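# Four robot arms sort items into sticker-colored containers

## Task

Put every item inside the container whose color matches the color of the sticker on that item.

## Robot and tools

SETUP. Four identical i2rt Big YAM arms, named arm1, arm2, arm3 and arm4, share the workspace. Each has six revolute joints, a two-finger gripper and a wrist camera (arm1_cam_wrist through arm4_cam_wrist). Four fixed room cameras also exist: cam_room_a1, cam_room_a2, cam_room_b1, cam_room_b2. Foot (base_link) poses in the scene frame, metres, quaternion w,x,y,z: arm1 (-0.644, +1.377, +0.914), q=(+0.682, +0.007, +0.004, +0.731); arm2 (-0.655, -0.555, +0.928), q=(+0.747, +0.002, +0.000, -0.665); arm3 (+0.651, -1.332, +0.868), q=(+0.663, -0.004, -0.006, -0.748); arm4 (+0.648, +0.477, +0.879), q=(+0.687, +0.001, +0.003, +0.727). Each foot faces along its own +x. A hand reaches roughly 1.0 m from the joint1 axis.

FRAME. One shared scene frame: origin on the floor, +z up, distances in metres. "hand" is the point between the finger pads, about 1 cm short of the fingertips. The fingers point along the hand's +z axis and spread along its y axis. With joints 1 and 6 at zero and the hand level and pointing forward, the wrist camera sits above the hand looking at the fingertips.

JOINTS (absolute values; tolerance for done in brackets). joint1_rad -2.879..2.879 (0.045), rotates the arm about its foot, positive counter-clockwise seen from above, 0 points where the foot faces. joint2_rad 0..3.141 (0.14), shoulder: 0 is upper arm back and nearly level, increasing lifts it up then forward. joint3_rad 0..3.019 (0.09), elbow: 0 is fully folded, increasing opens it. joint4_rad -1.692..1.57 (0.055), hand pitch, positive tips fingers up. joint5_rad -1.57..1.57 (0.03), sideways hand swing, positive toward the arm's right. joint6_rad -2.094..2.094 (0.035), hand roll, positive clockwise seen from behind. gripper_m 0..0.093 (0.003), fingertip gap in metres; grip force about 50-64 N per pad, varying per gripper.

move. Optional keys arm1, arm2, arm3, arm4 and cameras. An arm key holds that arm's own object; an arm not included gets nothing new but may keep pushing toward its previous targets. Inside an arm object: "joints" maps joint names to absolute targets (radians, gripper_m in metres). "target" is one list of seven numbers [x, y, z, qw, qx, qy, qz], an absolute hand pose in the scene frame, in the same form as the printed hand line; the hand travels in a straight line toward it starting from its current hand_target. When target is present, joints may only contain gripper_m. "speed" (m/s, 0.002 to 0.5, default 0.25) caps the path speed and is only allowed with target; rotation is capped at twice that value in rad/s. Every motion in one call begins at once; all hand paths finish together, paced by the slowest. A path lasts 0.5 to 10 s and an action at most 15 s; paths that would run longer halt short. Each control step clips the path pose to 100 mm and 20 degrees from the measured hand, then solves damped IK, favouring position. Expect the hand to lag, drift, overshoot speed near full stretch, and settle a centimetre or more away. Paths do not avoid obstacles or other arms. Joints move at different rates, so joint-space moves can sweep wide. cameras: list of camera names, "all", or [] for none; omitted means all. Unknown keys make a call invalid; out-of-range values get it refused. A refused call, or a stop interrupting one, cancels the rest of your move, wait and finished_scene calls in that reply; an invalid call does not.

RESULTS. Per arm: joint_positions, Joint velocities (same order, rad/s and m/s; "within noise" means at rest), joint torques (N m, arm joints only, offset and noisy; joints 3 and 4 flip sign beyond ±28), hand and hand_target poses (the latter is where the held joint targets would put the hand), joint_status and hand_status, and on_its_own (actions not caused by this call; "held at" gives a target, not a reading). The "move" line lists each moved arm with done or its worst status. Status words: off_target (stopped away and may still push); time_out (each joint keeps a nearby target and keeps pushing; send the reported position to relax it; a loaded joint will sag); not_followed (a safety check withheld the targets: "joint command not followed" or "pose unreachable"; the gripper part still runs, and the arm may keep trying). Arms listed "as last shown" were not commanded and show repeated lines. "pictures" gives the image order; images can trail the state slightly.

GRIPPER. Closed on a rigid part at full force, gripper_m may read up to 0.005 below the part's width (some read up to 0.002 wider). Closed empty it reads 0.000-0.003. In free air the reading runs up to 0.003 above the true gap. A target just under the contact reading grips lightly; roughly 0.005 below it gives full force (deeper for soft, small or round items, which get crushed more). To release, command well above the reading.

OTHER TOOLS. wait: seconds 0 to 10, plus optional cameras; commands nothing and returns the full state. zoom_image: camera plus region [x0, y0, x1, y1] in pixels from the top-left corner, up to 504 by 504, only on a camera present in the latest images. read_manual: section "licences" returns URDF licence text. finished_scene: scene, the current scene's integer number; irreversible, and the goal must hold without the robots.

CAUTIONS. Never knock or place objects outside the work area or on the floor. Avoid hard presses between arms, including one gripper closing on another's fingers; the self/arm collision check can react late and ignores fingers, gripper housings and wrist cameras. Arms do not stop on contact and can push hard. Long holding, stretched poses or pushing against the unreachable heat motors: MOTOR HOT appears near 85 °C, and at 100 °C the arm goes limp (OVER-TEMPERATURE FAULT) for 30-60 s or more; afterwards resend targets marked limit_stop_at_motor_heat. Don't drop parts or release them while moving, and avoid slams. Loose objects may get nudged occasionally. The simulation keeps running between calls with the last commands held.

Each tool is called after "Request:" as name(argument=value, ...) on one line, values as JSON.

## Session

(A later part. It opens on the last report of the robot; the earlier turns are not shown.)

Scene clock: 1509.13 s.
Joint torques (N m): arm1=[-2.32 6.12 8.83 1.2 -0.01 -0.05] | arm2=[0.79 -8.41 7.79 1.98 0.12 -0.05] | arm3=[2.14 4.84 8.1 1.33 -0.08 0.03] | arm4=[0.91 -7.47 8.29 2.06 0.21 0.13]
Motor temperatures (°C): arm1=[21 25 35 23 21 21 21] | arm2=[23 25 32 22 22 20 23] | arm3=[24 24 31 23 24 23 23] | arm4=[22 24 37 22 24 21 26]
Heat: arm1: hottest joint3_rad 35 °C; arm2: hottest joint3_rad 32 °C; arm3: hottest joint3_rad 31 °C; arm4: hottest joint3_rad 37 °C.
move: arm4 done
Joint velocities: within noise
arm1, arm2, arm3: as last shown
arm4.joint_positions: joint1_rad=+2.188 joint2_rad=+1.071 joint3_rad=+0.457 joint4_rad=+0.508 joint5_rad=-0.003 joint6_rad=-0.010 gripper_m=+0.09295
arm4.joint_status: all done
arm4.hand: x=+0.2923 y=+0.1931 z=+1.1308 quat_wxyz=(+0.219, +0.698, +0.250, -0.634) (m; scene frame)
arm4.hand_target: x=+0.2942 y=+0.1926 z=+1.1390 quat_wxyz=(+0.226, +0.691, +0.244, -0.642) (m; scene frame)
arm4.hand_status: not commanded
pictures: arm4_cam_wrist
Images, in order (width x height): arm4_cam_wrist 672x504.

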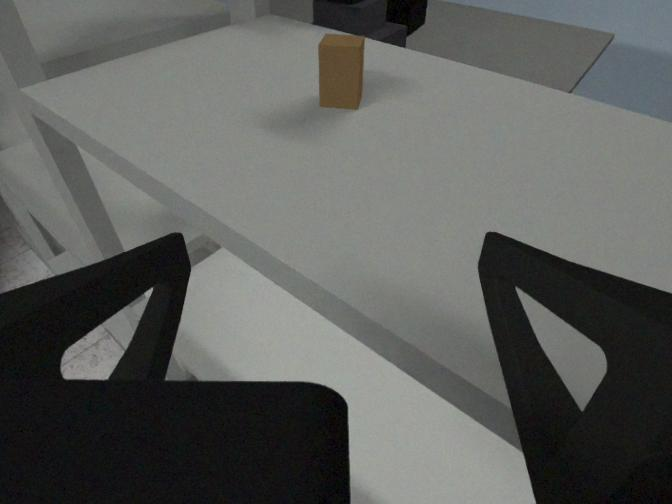

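Request:
move(arm4={"target": [-0.0397, -0.072, 1.035, 0.2217, 0.6999, 0.2451, -0.6331], "speed": 0.35}, cameras=["arm4_cam_wrist"])

Scene clock: 1523.13 s.
Joint torques (N m): arm1=[-2.61 5.89 8.77 1.28 0 -0.08] | arm2=[0.79 -8.41 7.79 2.02 0.12 -0.05] | arm3=[2.02 4.84 8.13 1.35 -0.08 0.02] | arm4=[0.91 -23.59 11.96 1.13 0.22 0.14]
Motor temperatures (°C): arm1=[21 25 35 23 21 21 21] | arm2=[23 25 32 22 22 20 23] | arm3=[24 24 31 23 24 23 23] | arm4=[22 24 38 22 24 21 25]
Heat: arm1: hottest joint3_rad 35 °C; arm2: hottest joint3_rad 32 °C; arm3: hottest joint3_rad 31 °C; arm4: hottest joint3_rad 38 °C.
move: arm4 off_target
Joint velocities: within noise
arm1.joint_positions: joint1_rad=-2.238 joint2_rad=+0.503 joint3_rad=+1.436 joint4_rad=-1.590 joint5_rad=-0.003 joint6_rad=+0.012 gripper_m=+0.07996
arm1.joint_status: not commanded
arm1.hand: x=-0.5155 y=+1.2942 z=+1.4412 quat_wxyz=(-0.416, -0.269, -0.860, +0.127) (m; scene frame)
arm1.hand_target: x=-0.5205 y=+1.2961 z=+1.4456 quat_wxyz=(-0.418, -0.270, -0.857, +0.131) (m; scene frame)
arm1.hand_status: not commanded
arm2, arm3: as last shown
arm4.joint_positions: joint1_rad=+2.188 joint2_rad=+2.224 joint3_rad=+1.633 joint4_rad=+0.473 joint5_rad=-0.002 joint6_rad=-0.010 gripper_m=+0.09295
arm4.joint_status: not commanded
arm4.hand: x=-0.0292 y=-0.0635 z=+1.0321 quat_wxyz=(+0.218, +0.702, +0.251, -0.630) (m; scene frame)
arm4.hand_target: x=-0.0387 y=-0.0712 z=+1.0351 quat_wxyz=(+0.222, +0.700, +0.245, -0.633) (m; scene frame)
arm4.hand_status: off_target (0.014 m and 0.9 deg from the pose sent, 0.436 m and 0.6 deg at the start)
pictures: arm4_cam_wrist
Images, in order (width x height): arm4_cam_wrist 672x504.

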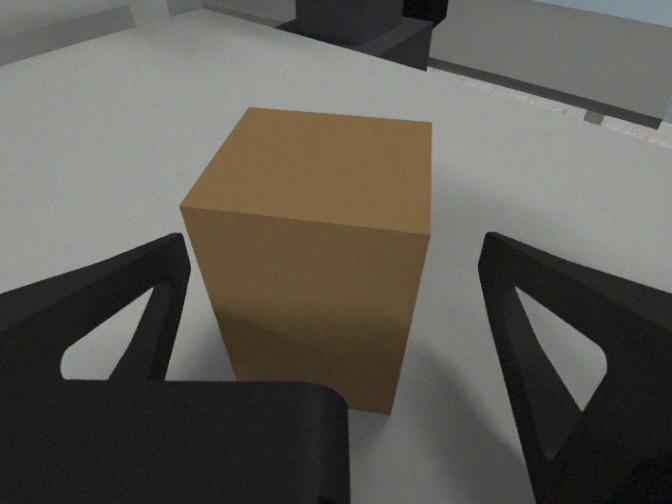

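Request:
move(arm4={"joints": {"gripper_m": 0.036}}, cameras=["arm4_cam_wrist"])

Request:
move(arm4={"target": [0.30, 0.20, 1.12, 0.2217, 0.6999, 0.2451, -0.6331], "speed": 0.4}, cameras=[])

Request:
move(arm4={"joints": {"joint2_rad": 0.7, "joint3_rad": 1.45, "joint4_rad": -1.4, "joint5_rad": 0, "joint6_rad": 0}}, cameras=[])

Request:
move(arm4={"joints": {"joint1_rad": -1.80}}, cameras=[])

Request:
move(arm4={"target": [1.14, 0.392, 0.83, 0, 0.0845, 0.9964, 0], "speed": 0.5}, cameras=["arm4_cam_wrist"])

Scene clock: 1532.37 s.
Joint torques (N m): arm1=[-2.43 5.3 8.98 1.32 -0.05 -0.05] | arm2=[0.85 -8.53 7.82 1.98 0.11 -0.04] | arm3=[1.85 4.95 8.13 1.32 -0.08 0.03] | arm4=[0.85 -23.71 11.96 1.03 0.17 0.15]
Motor temperatures (°C): arm1=[21 25 35 23 21 21 21] | arm2=[23 25 32 22 22 20 23] | arm3=[24 24 31 23 24 23 23] | arm4=[22 26 40 22 24 21 25]
Heat: arm1: hottest joint3_rad 35 °C; arm2: hottest joint3_rad 32 °C; arm3: hottest joint3_rad 31 °C; arm4: hottest joint3_rad 40 °C.
move: arm4 off_target
Joint velocities: within noise
arm1, arm2: as last shown
arm3.joint_positions: joint1_rad=+1.681 joint2_rad=+0.497 joint3_rad=+1.431 joint4_rad=-1.596 joint5_rad=+0.002 joint6_rad=-0.008 gripper_m=+0.09294
arm3.joint_status: not commanded
arm3.hand: x=+0.7928 y=-1.3268 z=+1.3943 quat_wxyz=(-0.439, +0.001, -0.898, +0.011) (m; scene frame)
arm3.hand_target: x=+0.7904 y=-1.3248 z=+1.4012 quat_wxyz=(-0.445, +0.003, -0.896, +0.006) (m; scene frame)
arm3.hand_status: not commanded
arm4.joint_positions: joint1_rad=+2.188 joint2_rad=+2.224 joint3_rad=+1.633 joint4_rad=+0.473 joint5_rad=-0.002 joint6_rad=-0.009 gripper_m=+0.04466
arm4.joint_status: gripper_m off_target (ended at +0.04468, target +0.03600)
arm4.hand: x=-0.0292 y=-0.0635 z=+1.0321 quat_wxyz=(+0.218, +0.702, +0.251, -0.630) (m; scene frame)
arm4.hand_target: x=-0.0387 y=-0.0712 z=+1.0352 quat_wxyz=(+0.222, +0.700, +0.245, -0.633) (m; scene frame)
arm4.hand_status: not commanded
pictures: arm4_cam_wrist
Images, in order (width x height): arm4_cam_wrist 672x504.

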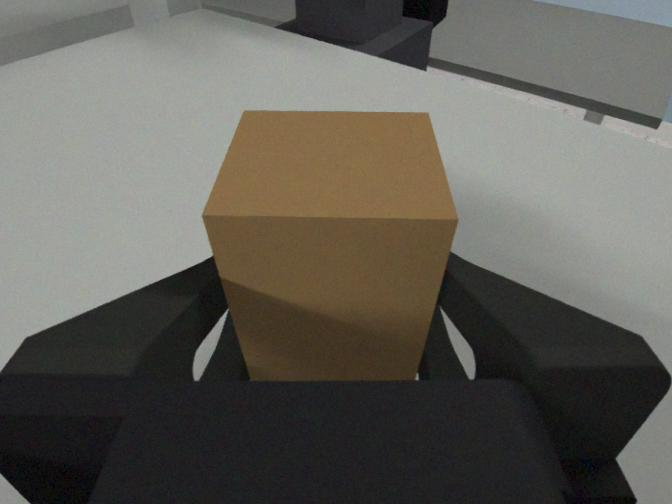

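Scene clock: 1534.20 s.
Joint torques (N m): arm1=[-2.61 5.83 8.96 1.16 -0.03 -0.01] | arm2=[0.85 -8.47 7.79 1.99 0.12 -0.04] | arm3=[2.02 4.89 8.1 1.33 -0.08 0.03] | arm4=[0.67 -5.13 8.49 1.13 0.15 0.12]
Motor temperatures (°C): arm1=[21 25 35 23 21 21 21] | arm2=[23 25 32 22 22 20 23] | arm3=[24 24 31 23 24 23 23] | arm4=[22 26 40 22 24 21 25]
Heat: arm1: hottest joint3_rad 35 °C; arm2: hottest joint3_rad 32 °C; arm3: hottest joint3_rad 31 °C; arm4: hottest joint3_rad 40 °C.
move: arm4 done
Joint velocities: within noise
arm1, arm2, arm3: as last shown
arm4.joint_positions: joint1_rad=+2.188 joint2_rad=+1.050 joint3_rad=+0.411 joint4_rad=+0.550 joint5_rad=-0.002 joint6_rad=-0.009 gripper_m=+0.04466
arm4.joint_status: not commanded
arm4.hand: x=+0.3021 y=+0.2012 z=+1.1247 quat_wxyz=(+0.222, +0.693, +0.247, -0.640) (m; scene frame)
arm4.hand_target: x=+0.3001 y=+0.2001 z=+1.1200 quat_wxyz=(+0.222, +0.700, +0.245, -0.633) (m; scene frame)
arm4.hand_status: done (0.005 m and 1.1 deg from the pose sent, 0.431 m and 0.9 deg at the start)
pictures: none
No camera images: "cameras" was empty.

Scene clock: 1536.10 s.
Joint torques (N m): arm1=[-2.73 6.3 8.94 1.13 -0.08 -0.01] | arm2=[0.85 -8.41 7.79 1.96 0.12 -0.05] | arm3=[2.02 4.84 8.09 1.31 -0.07 0.02] | arm4=[0.67 2.08 11.17 0.92 0.1 0.13]
Motor temperatures (°C): arm1=[21 25 35 23 21 21 21] | arm2=[23 25 32 22 22 20 23] | arm3=[24 24 31 23 24 23 23] | arm4=[22 26 40 22 24 21 25]
Heat: arm1: hottest joint3_rad 35 °C; arm2: hottest joint3_rad 32 °C; arm3: hottest joint3_rad 31 °C; arm4: hottest joint3_rad 40 °C.
move: arm4 done
Joint velocities: within noise
arm1, arm3: as last shown
arm2.joint_positions: joint1_rad=+2.125 joint2_rad=+1.346 joint3_rad=+0.368 joint4_rad=+0.900 joint5_rad=+0.000 joint6_rad=+0.011 gripper_m=+0.07492
arm2.joint_status: not commanded
arm2.hand: x=-0.2932 y=-0.2687 z=+1.1083 quat_wxyz=(-0.641, +0.237, -0.694, -0.228) (m; scene frame)
arm2.hand_target: x=-0.2945 y=-0.2694 z=+1.1002 quat_wxyz=(-0.634, +0.244, -0.700, -0.221) (m; scene frame)
arm2.hand_status: not commanded
arm4.joint_positions: joint1_rad=+2.188 joint2_rad=+0.690 joint3_rad=+1.401 joint4_rad=-1.390 joint5_rad=-0.002 joint6_rad=-0.009 gripper_m=+0.04466
arm4.joint_status: all done
arm4.hand: x=+0.4519 y=+0.3208 z=+1.3995 quat_wxyz=(+0.142, +0.849, +0.302, -0.410) (m; scene frame)
arm4.hand_target: x=+0.4539 y=+0.3227 z=+1.4185 quat_wxyz=(+0.148, +0.844, +0.296, -0.422) (m; scene frame)
arm4.hand_status: not commanded
pictures: none
No camera images: "cameras" was empty.

Scene clock: 1538.77 s.
Joint torques (N m): arm1=[-2.32 5.71 9.01 1.29 -0.02 -0.02] | arm2=[0.79 -8.47 7.84 1.98 0.12 -0.04] | arm3=[1.96 4.84 8.16 1.33 -0.07 0.03] | arm4=[0.32 -0.09 11.11 0.81 0.02 0.12]
Motor temperatures (°C): arm1=[21 25 35 23 21 21 21] | arm2=[23 25 32 22 22 20 23] | arm3=[24 24 31 23 24 23 23] | arm4=[22 25 40 22 24 21 25]
Heat: arm1: hottest joint3_rad 35 °C; arm2: hottest joint3_rad 32 °C; arm3: hottest joint3_rad 31 °C; arm4: hottest joint3_rad 40 °C.
move: arm4 done
Joint velocities: within noise
arm1, arm2, arm3: as last shown
arm4.joint_positions: joint1_rad=-1.795 joint2_rad=+0.703 joint3_rad=+1.402 joint4_rad=-1.390 joint5_rad=+0.002 joint6_rad=-0.009 gripper_m=+0.04455
arm4.joint_status: all done
arm4.hand: x=+0.9054 y=+0.4351 z=+1.3941 quat_wxyz=(-0.422, -0.072, -0.903, +0.040) (m; scene frame)
arm4.hand_target: x=+0.8979 y=+0.4356 z=+1.4160 quat_wxyz=(-0.441, -0.076, -0.894, +0.040) (m; scene frame)
arm4.hand_status: not commanded
pictures: none
No camera images: "cameras" was empty.

Scene clock: 1540.87 s.
Joint torques (N m): arm1=[-2.55 6.18 8.98 1.39 -0.06 -0.01] | arm2=[0.91 -8.41 7.8 1.95 0.12 -0.04] | arm3=[2.08 4.89 8.09 1.32 -0.07 0.03] | arm4=[0.26 -19.02 8.32 -0.06 -0.02 0.11]
Motor temperatures (°C): arm1=[21 25 35 23 21 21 21] | arm2=[23 25 32 22 22 20 23] | arm3=[24 24 31 23 24 23 23] | arm4=[22 25 40 22 24 21 26]
Heat: arm1: hottest joint3_rad 35 °C; arm2: hottest joint3_rad 32 °C; arm3: hottest joint3_rad 31 °C; arm4: hottest joint3_rad 40 °C.
move: arm4 off_target
Joint velocities: within noise
arm1, arm2, arm3: as last shown
arm4.joint_positions: joint1_rad=-1.795 joint2_rad=+1.943 joint3_rad=+1.141 joint4_rad=-0.814 joint5_rad=-0.001 joint6_rad=-0.009 gripper_m=+0.04455
arm4.joint_status: not commanded
arm4.hand: x=+1.1182 y=+0.3970 z=+0.8156 quat_wxyz=(+0.025, -0.080, -0.997, -0.001) (m; scene frame)
arm4.hand_target: x=+1.1394 y=+0.3921 z=+0.8306 quat_wxyz=(+0.000, -0.084, -0.996, +0.000) (m; scene frame)
arm4.hand_status: off_target (0.027 m and 2.9 deg from the pose sent, 0.613 m and 50.1 deg at the start)
pictures: arm4_cam_wrist
Images, in order (width x height): arm4_cam_wrist 672x504.

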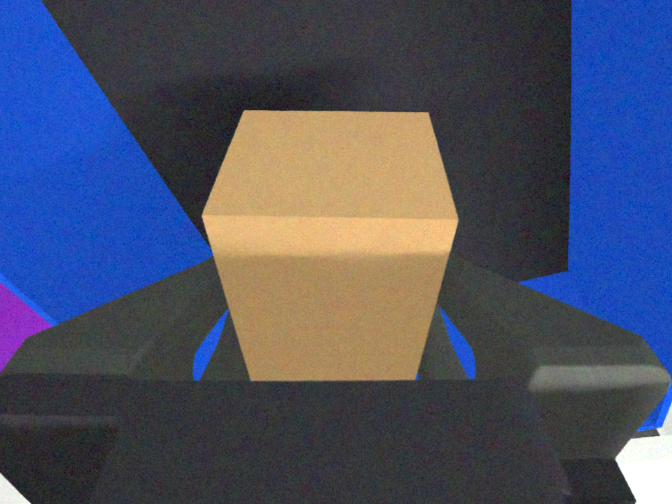

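Request:
move(arm4={"target":[1.145,0.392,0.752,0,0.0845,0.9964,0],"speed":0.3}, cameras=[])

Request:
move(arm4={"target":[1.145,0.392,0.735,0,0.0845,0.9964,0],"speed":0.1}, cameras=[])

Request:
move(arm4={"joints":{"gripper_m":0.08}}, cameras=[])

Request:
move(arm4={"target":[1.13,0.392,0.9,0,0.0845,0.9964,0],"speed":0.4}, cameras=["cam_room_a1","cam_room_a2","cam_room_b1","cam_room_b2","arm4_cam_wrist"])

Scene clock: 1582.17 s.
Joint torques (N m): arm1=[-2.49 5.77 8.98 1.25 -0.02 -0.04] | arm2=[0.85 -8.53 7.77 1.98 0.11 -0.05] | arm3=[1.9 4.78 8.14 1.36 -0.07 0.03] | arm4=[0.44 -18.78 7.09 0.28 -0.01 0.1]
Motor temperatures (°C): arm1=[21 24 35 23 21 21 21] | arm2=[23 25 32 22 22 20 23] | arm3=[24 24 31 23 24 23 23] | arm4=[22 27 38 22 24 21 26]
Heat: arm1: hottest joint3_rad 35 °C; arm2: hottest joint3_rad 32 °C; arm3: hottest joint3_rad 31 °C; arm4: hottest joint3_rad 38 °C.
move: arm4 off_target
Joint velocities: within noise
arm1, arm2, arm3: as last shown
arm4.joint_positions: joint1_rad=-1.795 joint2_rad=+2.093 joint3_rad=+1.149 joint4_rad=-0.662 joint5_rad=-0.001 joint6_rad=-0.009 gripper_m=+0.04455
arm4.joint_status: not commanded
arm4.hand: x=+1.1251 y=+0.3956 z=+0.7467 quat_wxyz=(+0.020, -0.080, -0.997, +0.000) (m; scene frame)
arm4.hand_target: x=+1.1446 y=+0.3921 z=+0.7526 quat_wxyz=(+0.000, -0.084, -0.996, +0.000) (m; scene frame)
arm4.hand_status: off_target (0.021 m and 2.4 deg from the pose sent, 0.069 m and 2.9 deg at the start)
pictures: none
No camera images: "cameras" was empty.

Scene clock: 1583.17 s.
Joint torques (N m): arm1=[-2.43 5.83 9.01 1.24 -0.08 -0.04] | arm2=[0.91 -8.47 7.82 1.96 0.11 -0.05] | arm3=[1.96 4.84 8.12 1.32 -0.07 0.04] | arm4=[0.62 -16.79 7.24 0.42 -0.03 0.14]
Motor temperatures (°C): arm1=[21 24 35 23 21 21 21] | arm2=[23 25 32 22 22 20 23] | arm3=[24 24 31 23 24 23 23] | arm4=[22 27 38 22 24 21 26]
Heat: arm1: hottest joint3_rad 35 °C; arm2: hottest joint3_rad 32 °C; arm3: hottest joint3_rad 31 °C; arm4: hottest joint3_rad 38 °C.
move: arm4 off_target
Joint velocities: within noise
arm1, arm2, arm3: as last shown
arm4.joint_positions: joint1_rad=-1.795 joint2_rad=+2.106 joint3_rad=+1.149 joint4_rad=-0.629 joint5_rad=-0.001 joint6_rad=-0.009 gripper_m=+0.04455
arm4.joint_status: not commanded
arm4.hand: x=+1.1299 y=+0.3947 z=+0.7406 quat_wxyz=(+0.010, -0.080, -0.997, +0.001) (m; scene frame)
arm4.hand_target: x=+1.1446 y=+0.3921 z=+0.7354 quat_wxyz=(+0.000, -0.084, -0.996, +0.000) (m; scene frame)
arm4.hand_status: off_target (0.016 m and 1.2 deg from the pose sent, 0.023 m and 2.4 deg at the start)
pictures: none
No camera images: "cameras" was empty.

Scene clock: 1583.70 s.
Joint torques (N m): arm1=[-2.61 5.36 8.83 1.28 0 -0.03] | arm2=[0.91 -8.41 7.8 2.02 0.12 -0.05] | arm3=[1.96 4.84 8.12 1.35 -0.07 0.03] | arm4=[0.73 -16.85 7.09 0.44 -0.04 0.13]
Motor temperatures (°C): arm1=[21 24 35 23 21 21 21] | arm2=[23 25 32 22 22 20 23] | arm3=[24 24 31 23 24 23 23] | arm4=[22 27 38 22 24 21 26]
Heat: arm1: hottest joint3_rad 35 °C; arm2: hottest joint3_rad 32 °C; arm3: hottest joint3_rad 31 °C; arm4: hottest joint3_rad 38 °C.
move: arm4 done
Joint velocities: within noise
arm1.joint_positions: joint1_rad=-2.238 joint2_rad=+0.503 joint3_rad=+1.436 joint4_rad=-1.590 joint5_rad=-0.003 joint6_rad=+0.012 gripper_m=+0.07996
arm1.joint_status: not commanded
arm1.hand: x=-0.5155 y=+1.2942 z=+1.4412 quat_wxyz=(-0.416, -0.269, -0.860, +0.127) (m; scene frame)
arm1.hand_target: x=-0.5205 y=+1.2961 z=+1.4456 quat_wxyz=(-0.418, -0.270, -0.857, +0.131) (m; scene frame)
arm1.hand_status: not commanded
arm2, arm3: as last shown
arm4.joint_positions: joint1_rad=-1.795 joint2_rad=+2.106 joint3_rad=+1.152 joint4_rad=-0.629 joint5_rad=-0.001 joint6_rad=-0.008 gripper_m=+0.07991
arm4.joint_status: all done
arm4.hand: x=+1.1314 y=+0.3945 z=+0.7412 quat_wxyz=(+0.008, -0.080, -0.997, +0.001) (m; scene frame)
arm4.hand_target: x=+1.1445 y=+0.3921 z=+0.7354 quat_wxyz=(+0.000, -0.085, -0.996, +0.000) (m; scene frame)
arm4.hand_status: not commanded
pictures: none
No camera images: "cameras" was empty.

Scene clock: 1584.83 s.
Joint torques (N m): arm1=[-3.02 6.07 9.06 1.25 -0.04 -0.1] | arm2=[0.91 -8.41 7.8 1.98 0.12 -0.05] | arm3=[1.96 5.01 8.14 1.33 -0.07 0.02] | arm4=[0.5 -14.74 8.4 -0.23 -0.02 0.08]
Motor temperatures (°C): arm1=[21 24 35 23 21 21 21] | arm2=[23 25 32 22 22 20 23] | arm3=[24 24 31 23 24 23 23] | arm4=[22 27 38 22 24 21 26]
Heat: arm1: hottest joint3_rad 35 °C; arm2: hottest joint3_rad 32 °C; arm3: hottest joint3_rad 31 °C; arm4: hottest joint3_rad 38 °C.
move: arm4 done
Joint velocities: within noise
arm1, arm2: as last shown
arm3.joint_positions: joint1_rad=+1.681 joint2_rad=+0.497 joint3_rad=+1.431 joint4_rad=-1.596 joint5_rad=+0.002 joint6_rad=-0.008 gripper_m=+0.09294
arm3.joint_status: not commanded
arm3.hand: x=+0.7928 y=-1.3268 z=+1.3943 quat_wxyz=(-0.439, +0.001, -0.898, +0.011) (m; scene frame)
arm3.hand_target: x=+0.7904 y=-1.3248 z=+1.4012 quat_wxyz=(-0.445, +0.003, -0.896, +0.006) (m; scene frame)
arm3.hand_status: not commanded
arm4.joint_positions: joint1_rad=-1.795 joint2_rad=+1.769 joint3_rad=+1.178 joint4_rad=-0.956 joint5_rad=-0.001 joint6_rad=-0.008 gripper_m=+0.07991
arm4.joint_status: not commanded
arm4.hand: x=+1.1269 y=+0.3959 z=+0.9069 quat_wxyz=(-0.009, -0.080, -0.997, +0.002) (m; scene frame)
arm4.hand_target: x=+1.1299 y=+0.3920 z=+0.9000 quat_wxyz=(+0.000, -0.085, -0.996, +0.000) (m; scene frame)
arm4.hand_status: done (0.009 m and 1.2 deg from the pose sent, 0.159 m and 1.1 deg at the start)
pictures: arm4_cam_wrist, cam_room_a1, cam_room_a2, cam_room_b1, cam_room_b2
Images, in order (width x height): arm4_cam_wrist 672x504, cam_room_a1 672x504, cam_room_a2 672x504, cam_room_b1 672x504, cam_room_b2 672x504.

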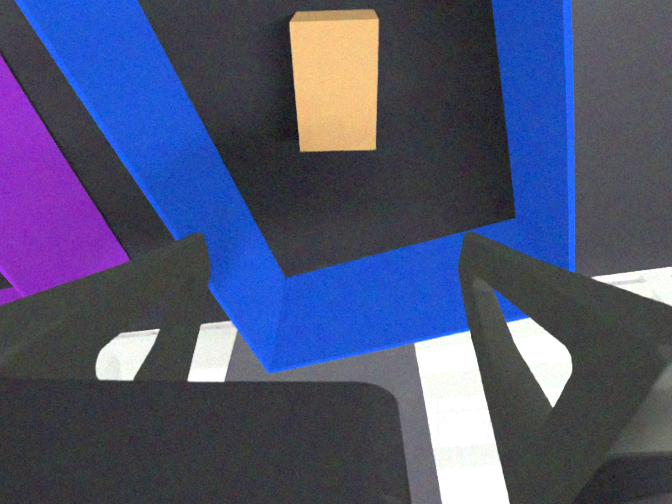

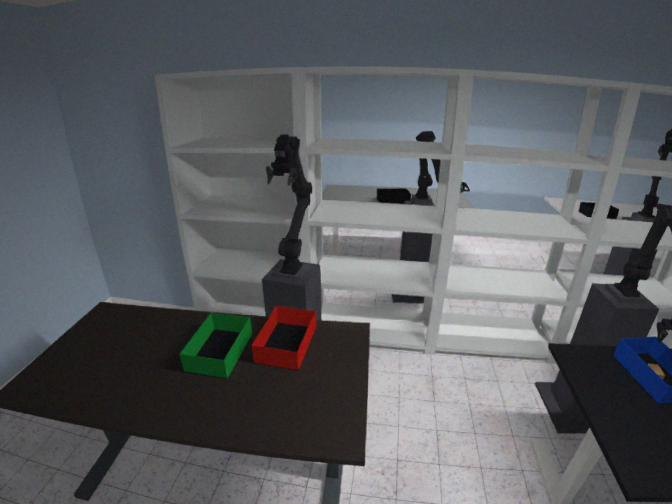

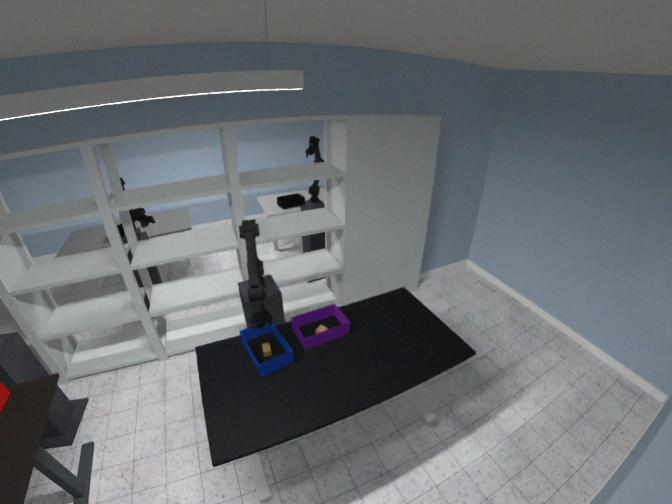

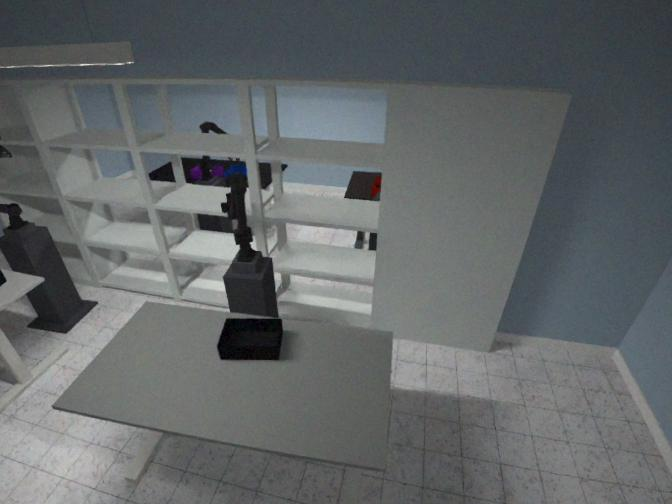

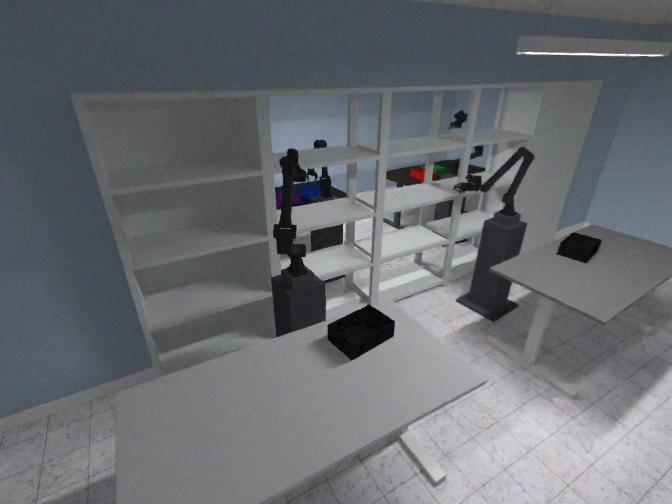

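Request:
finished_scene(scene=1)

The scene is finished: the task was done.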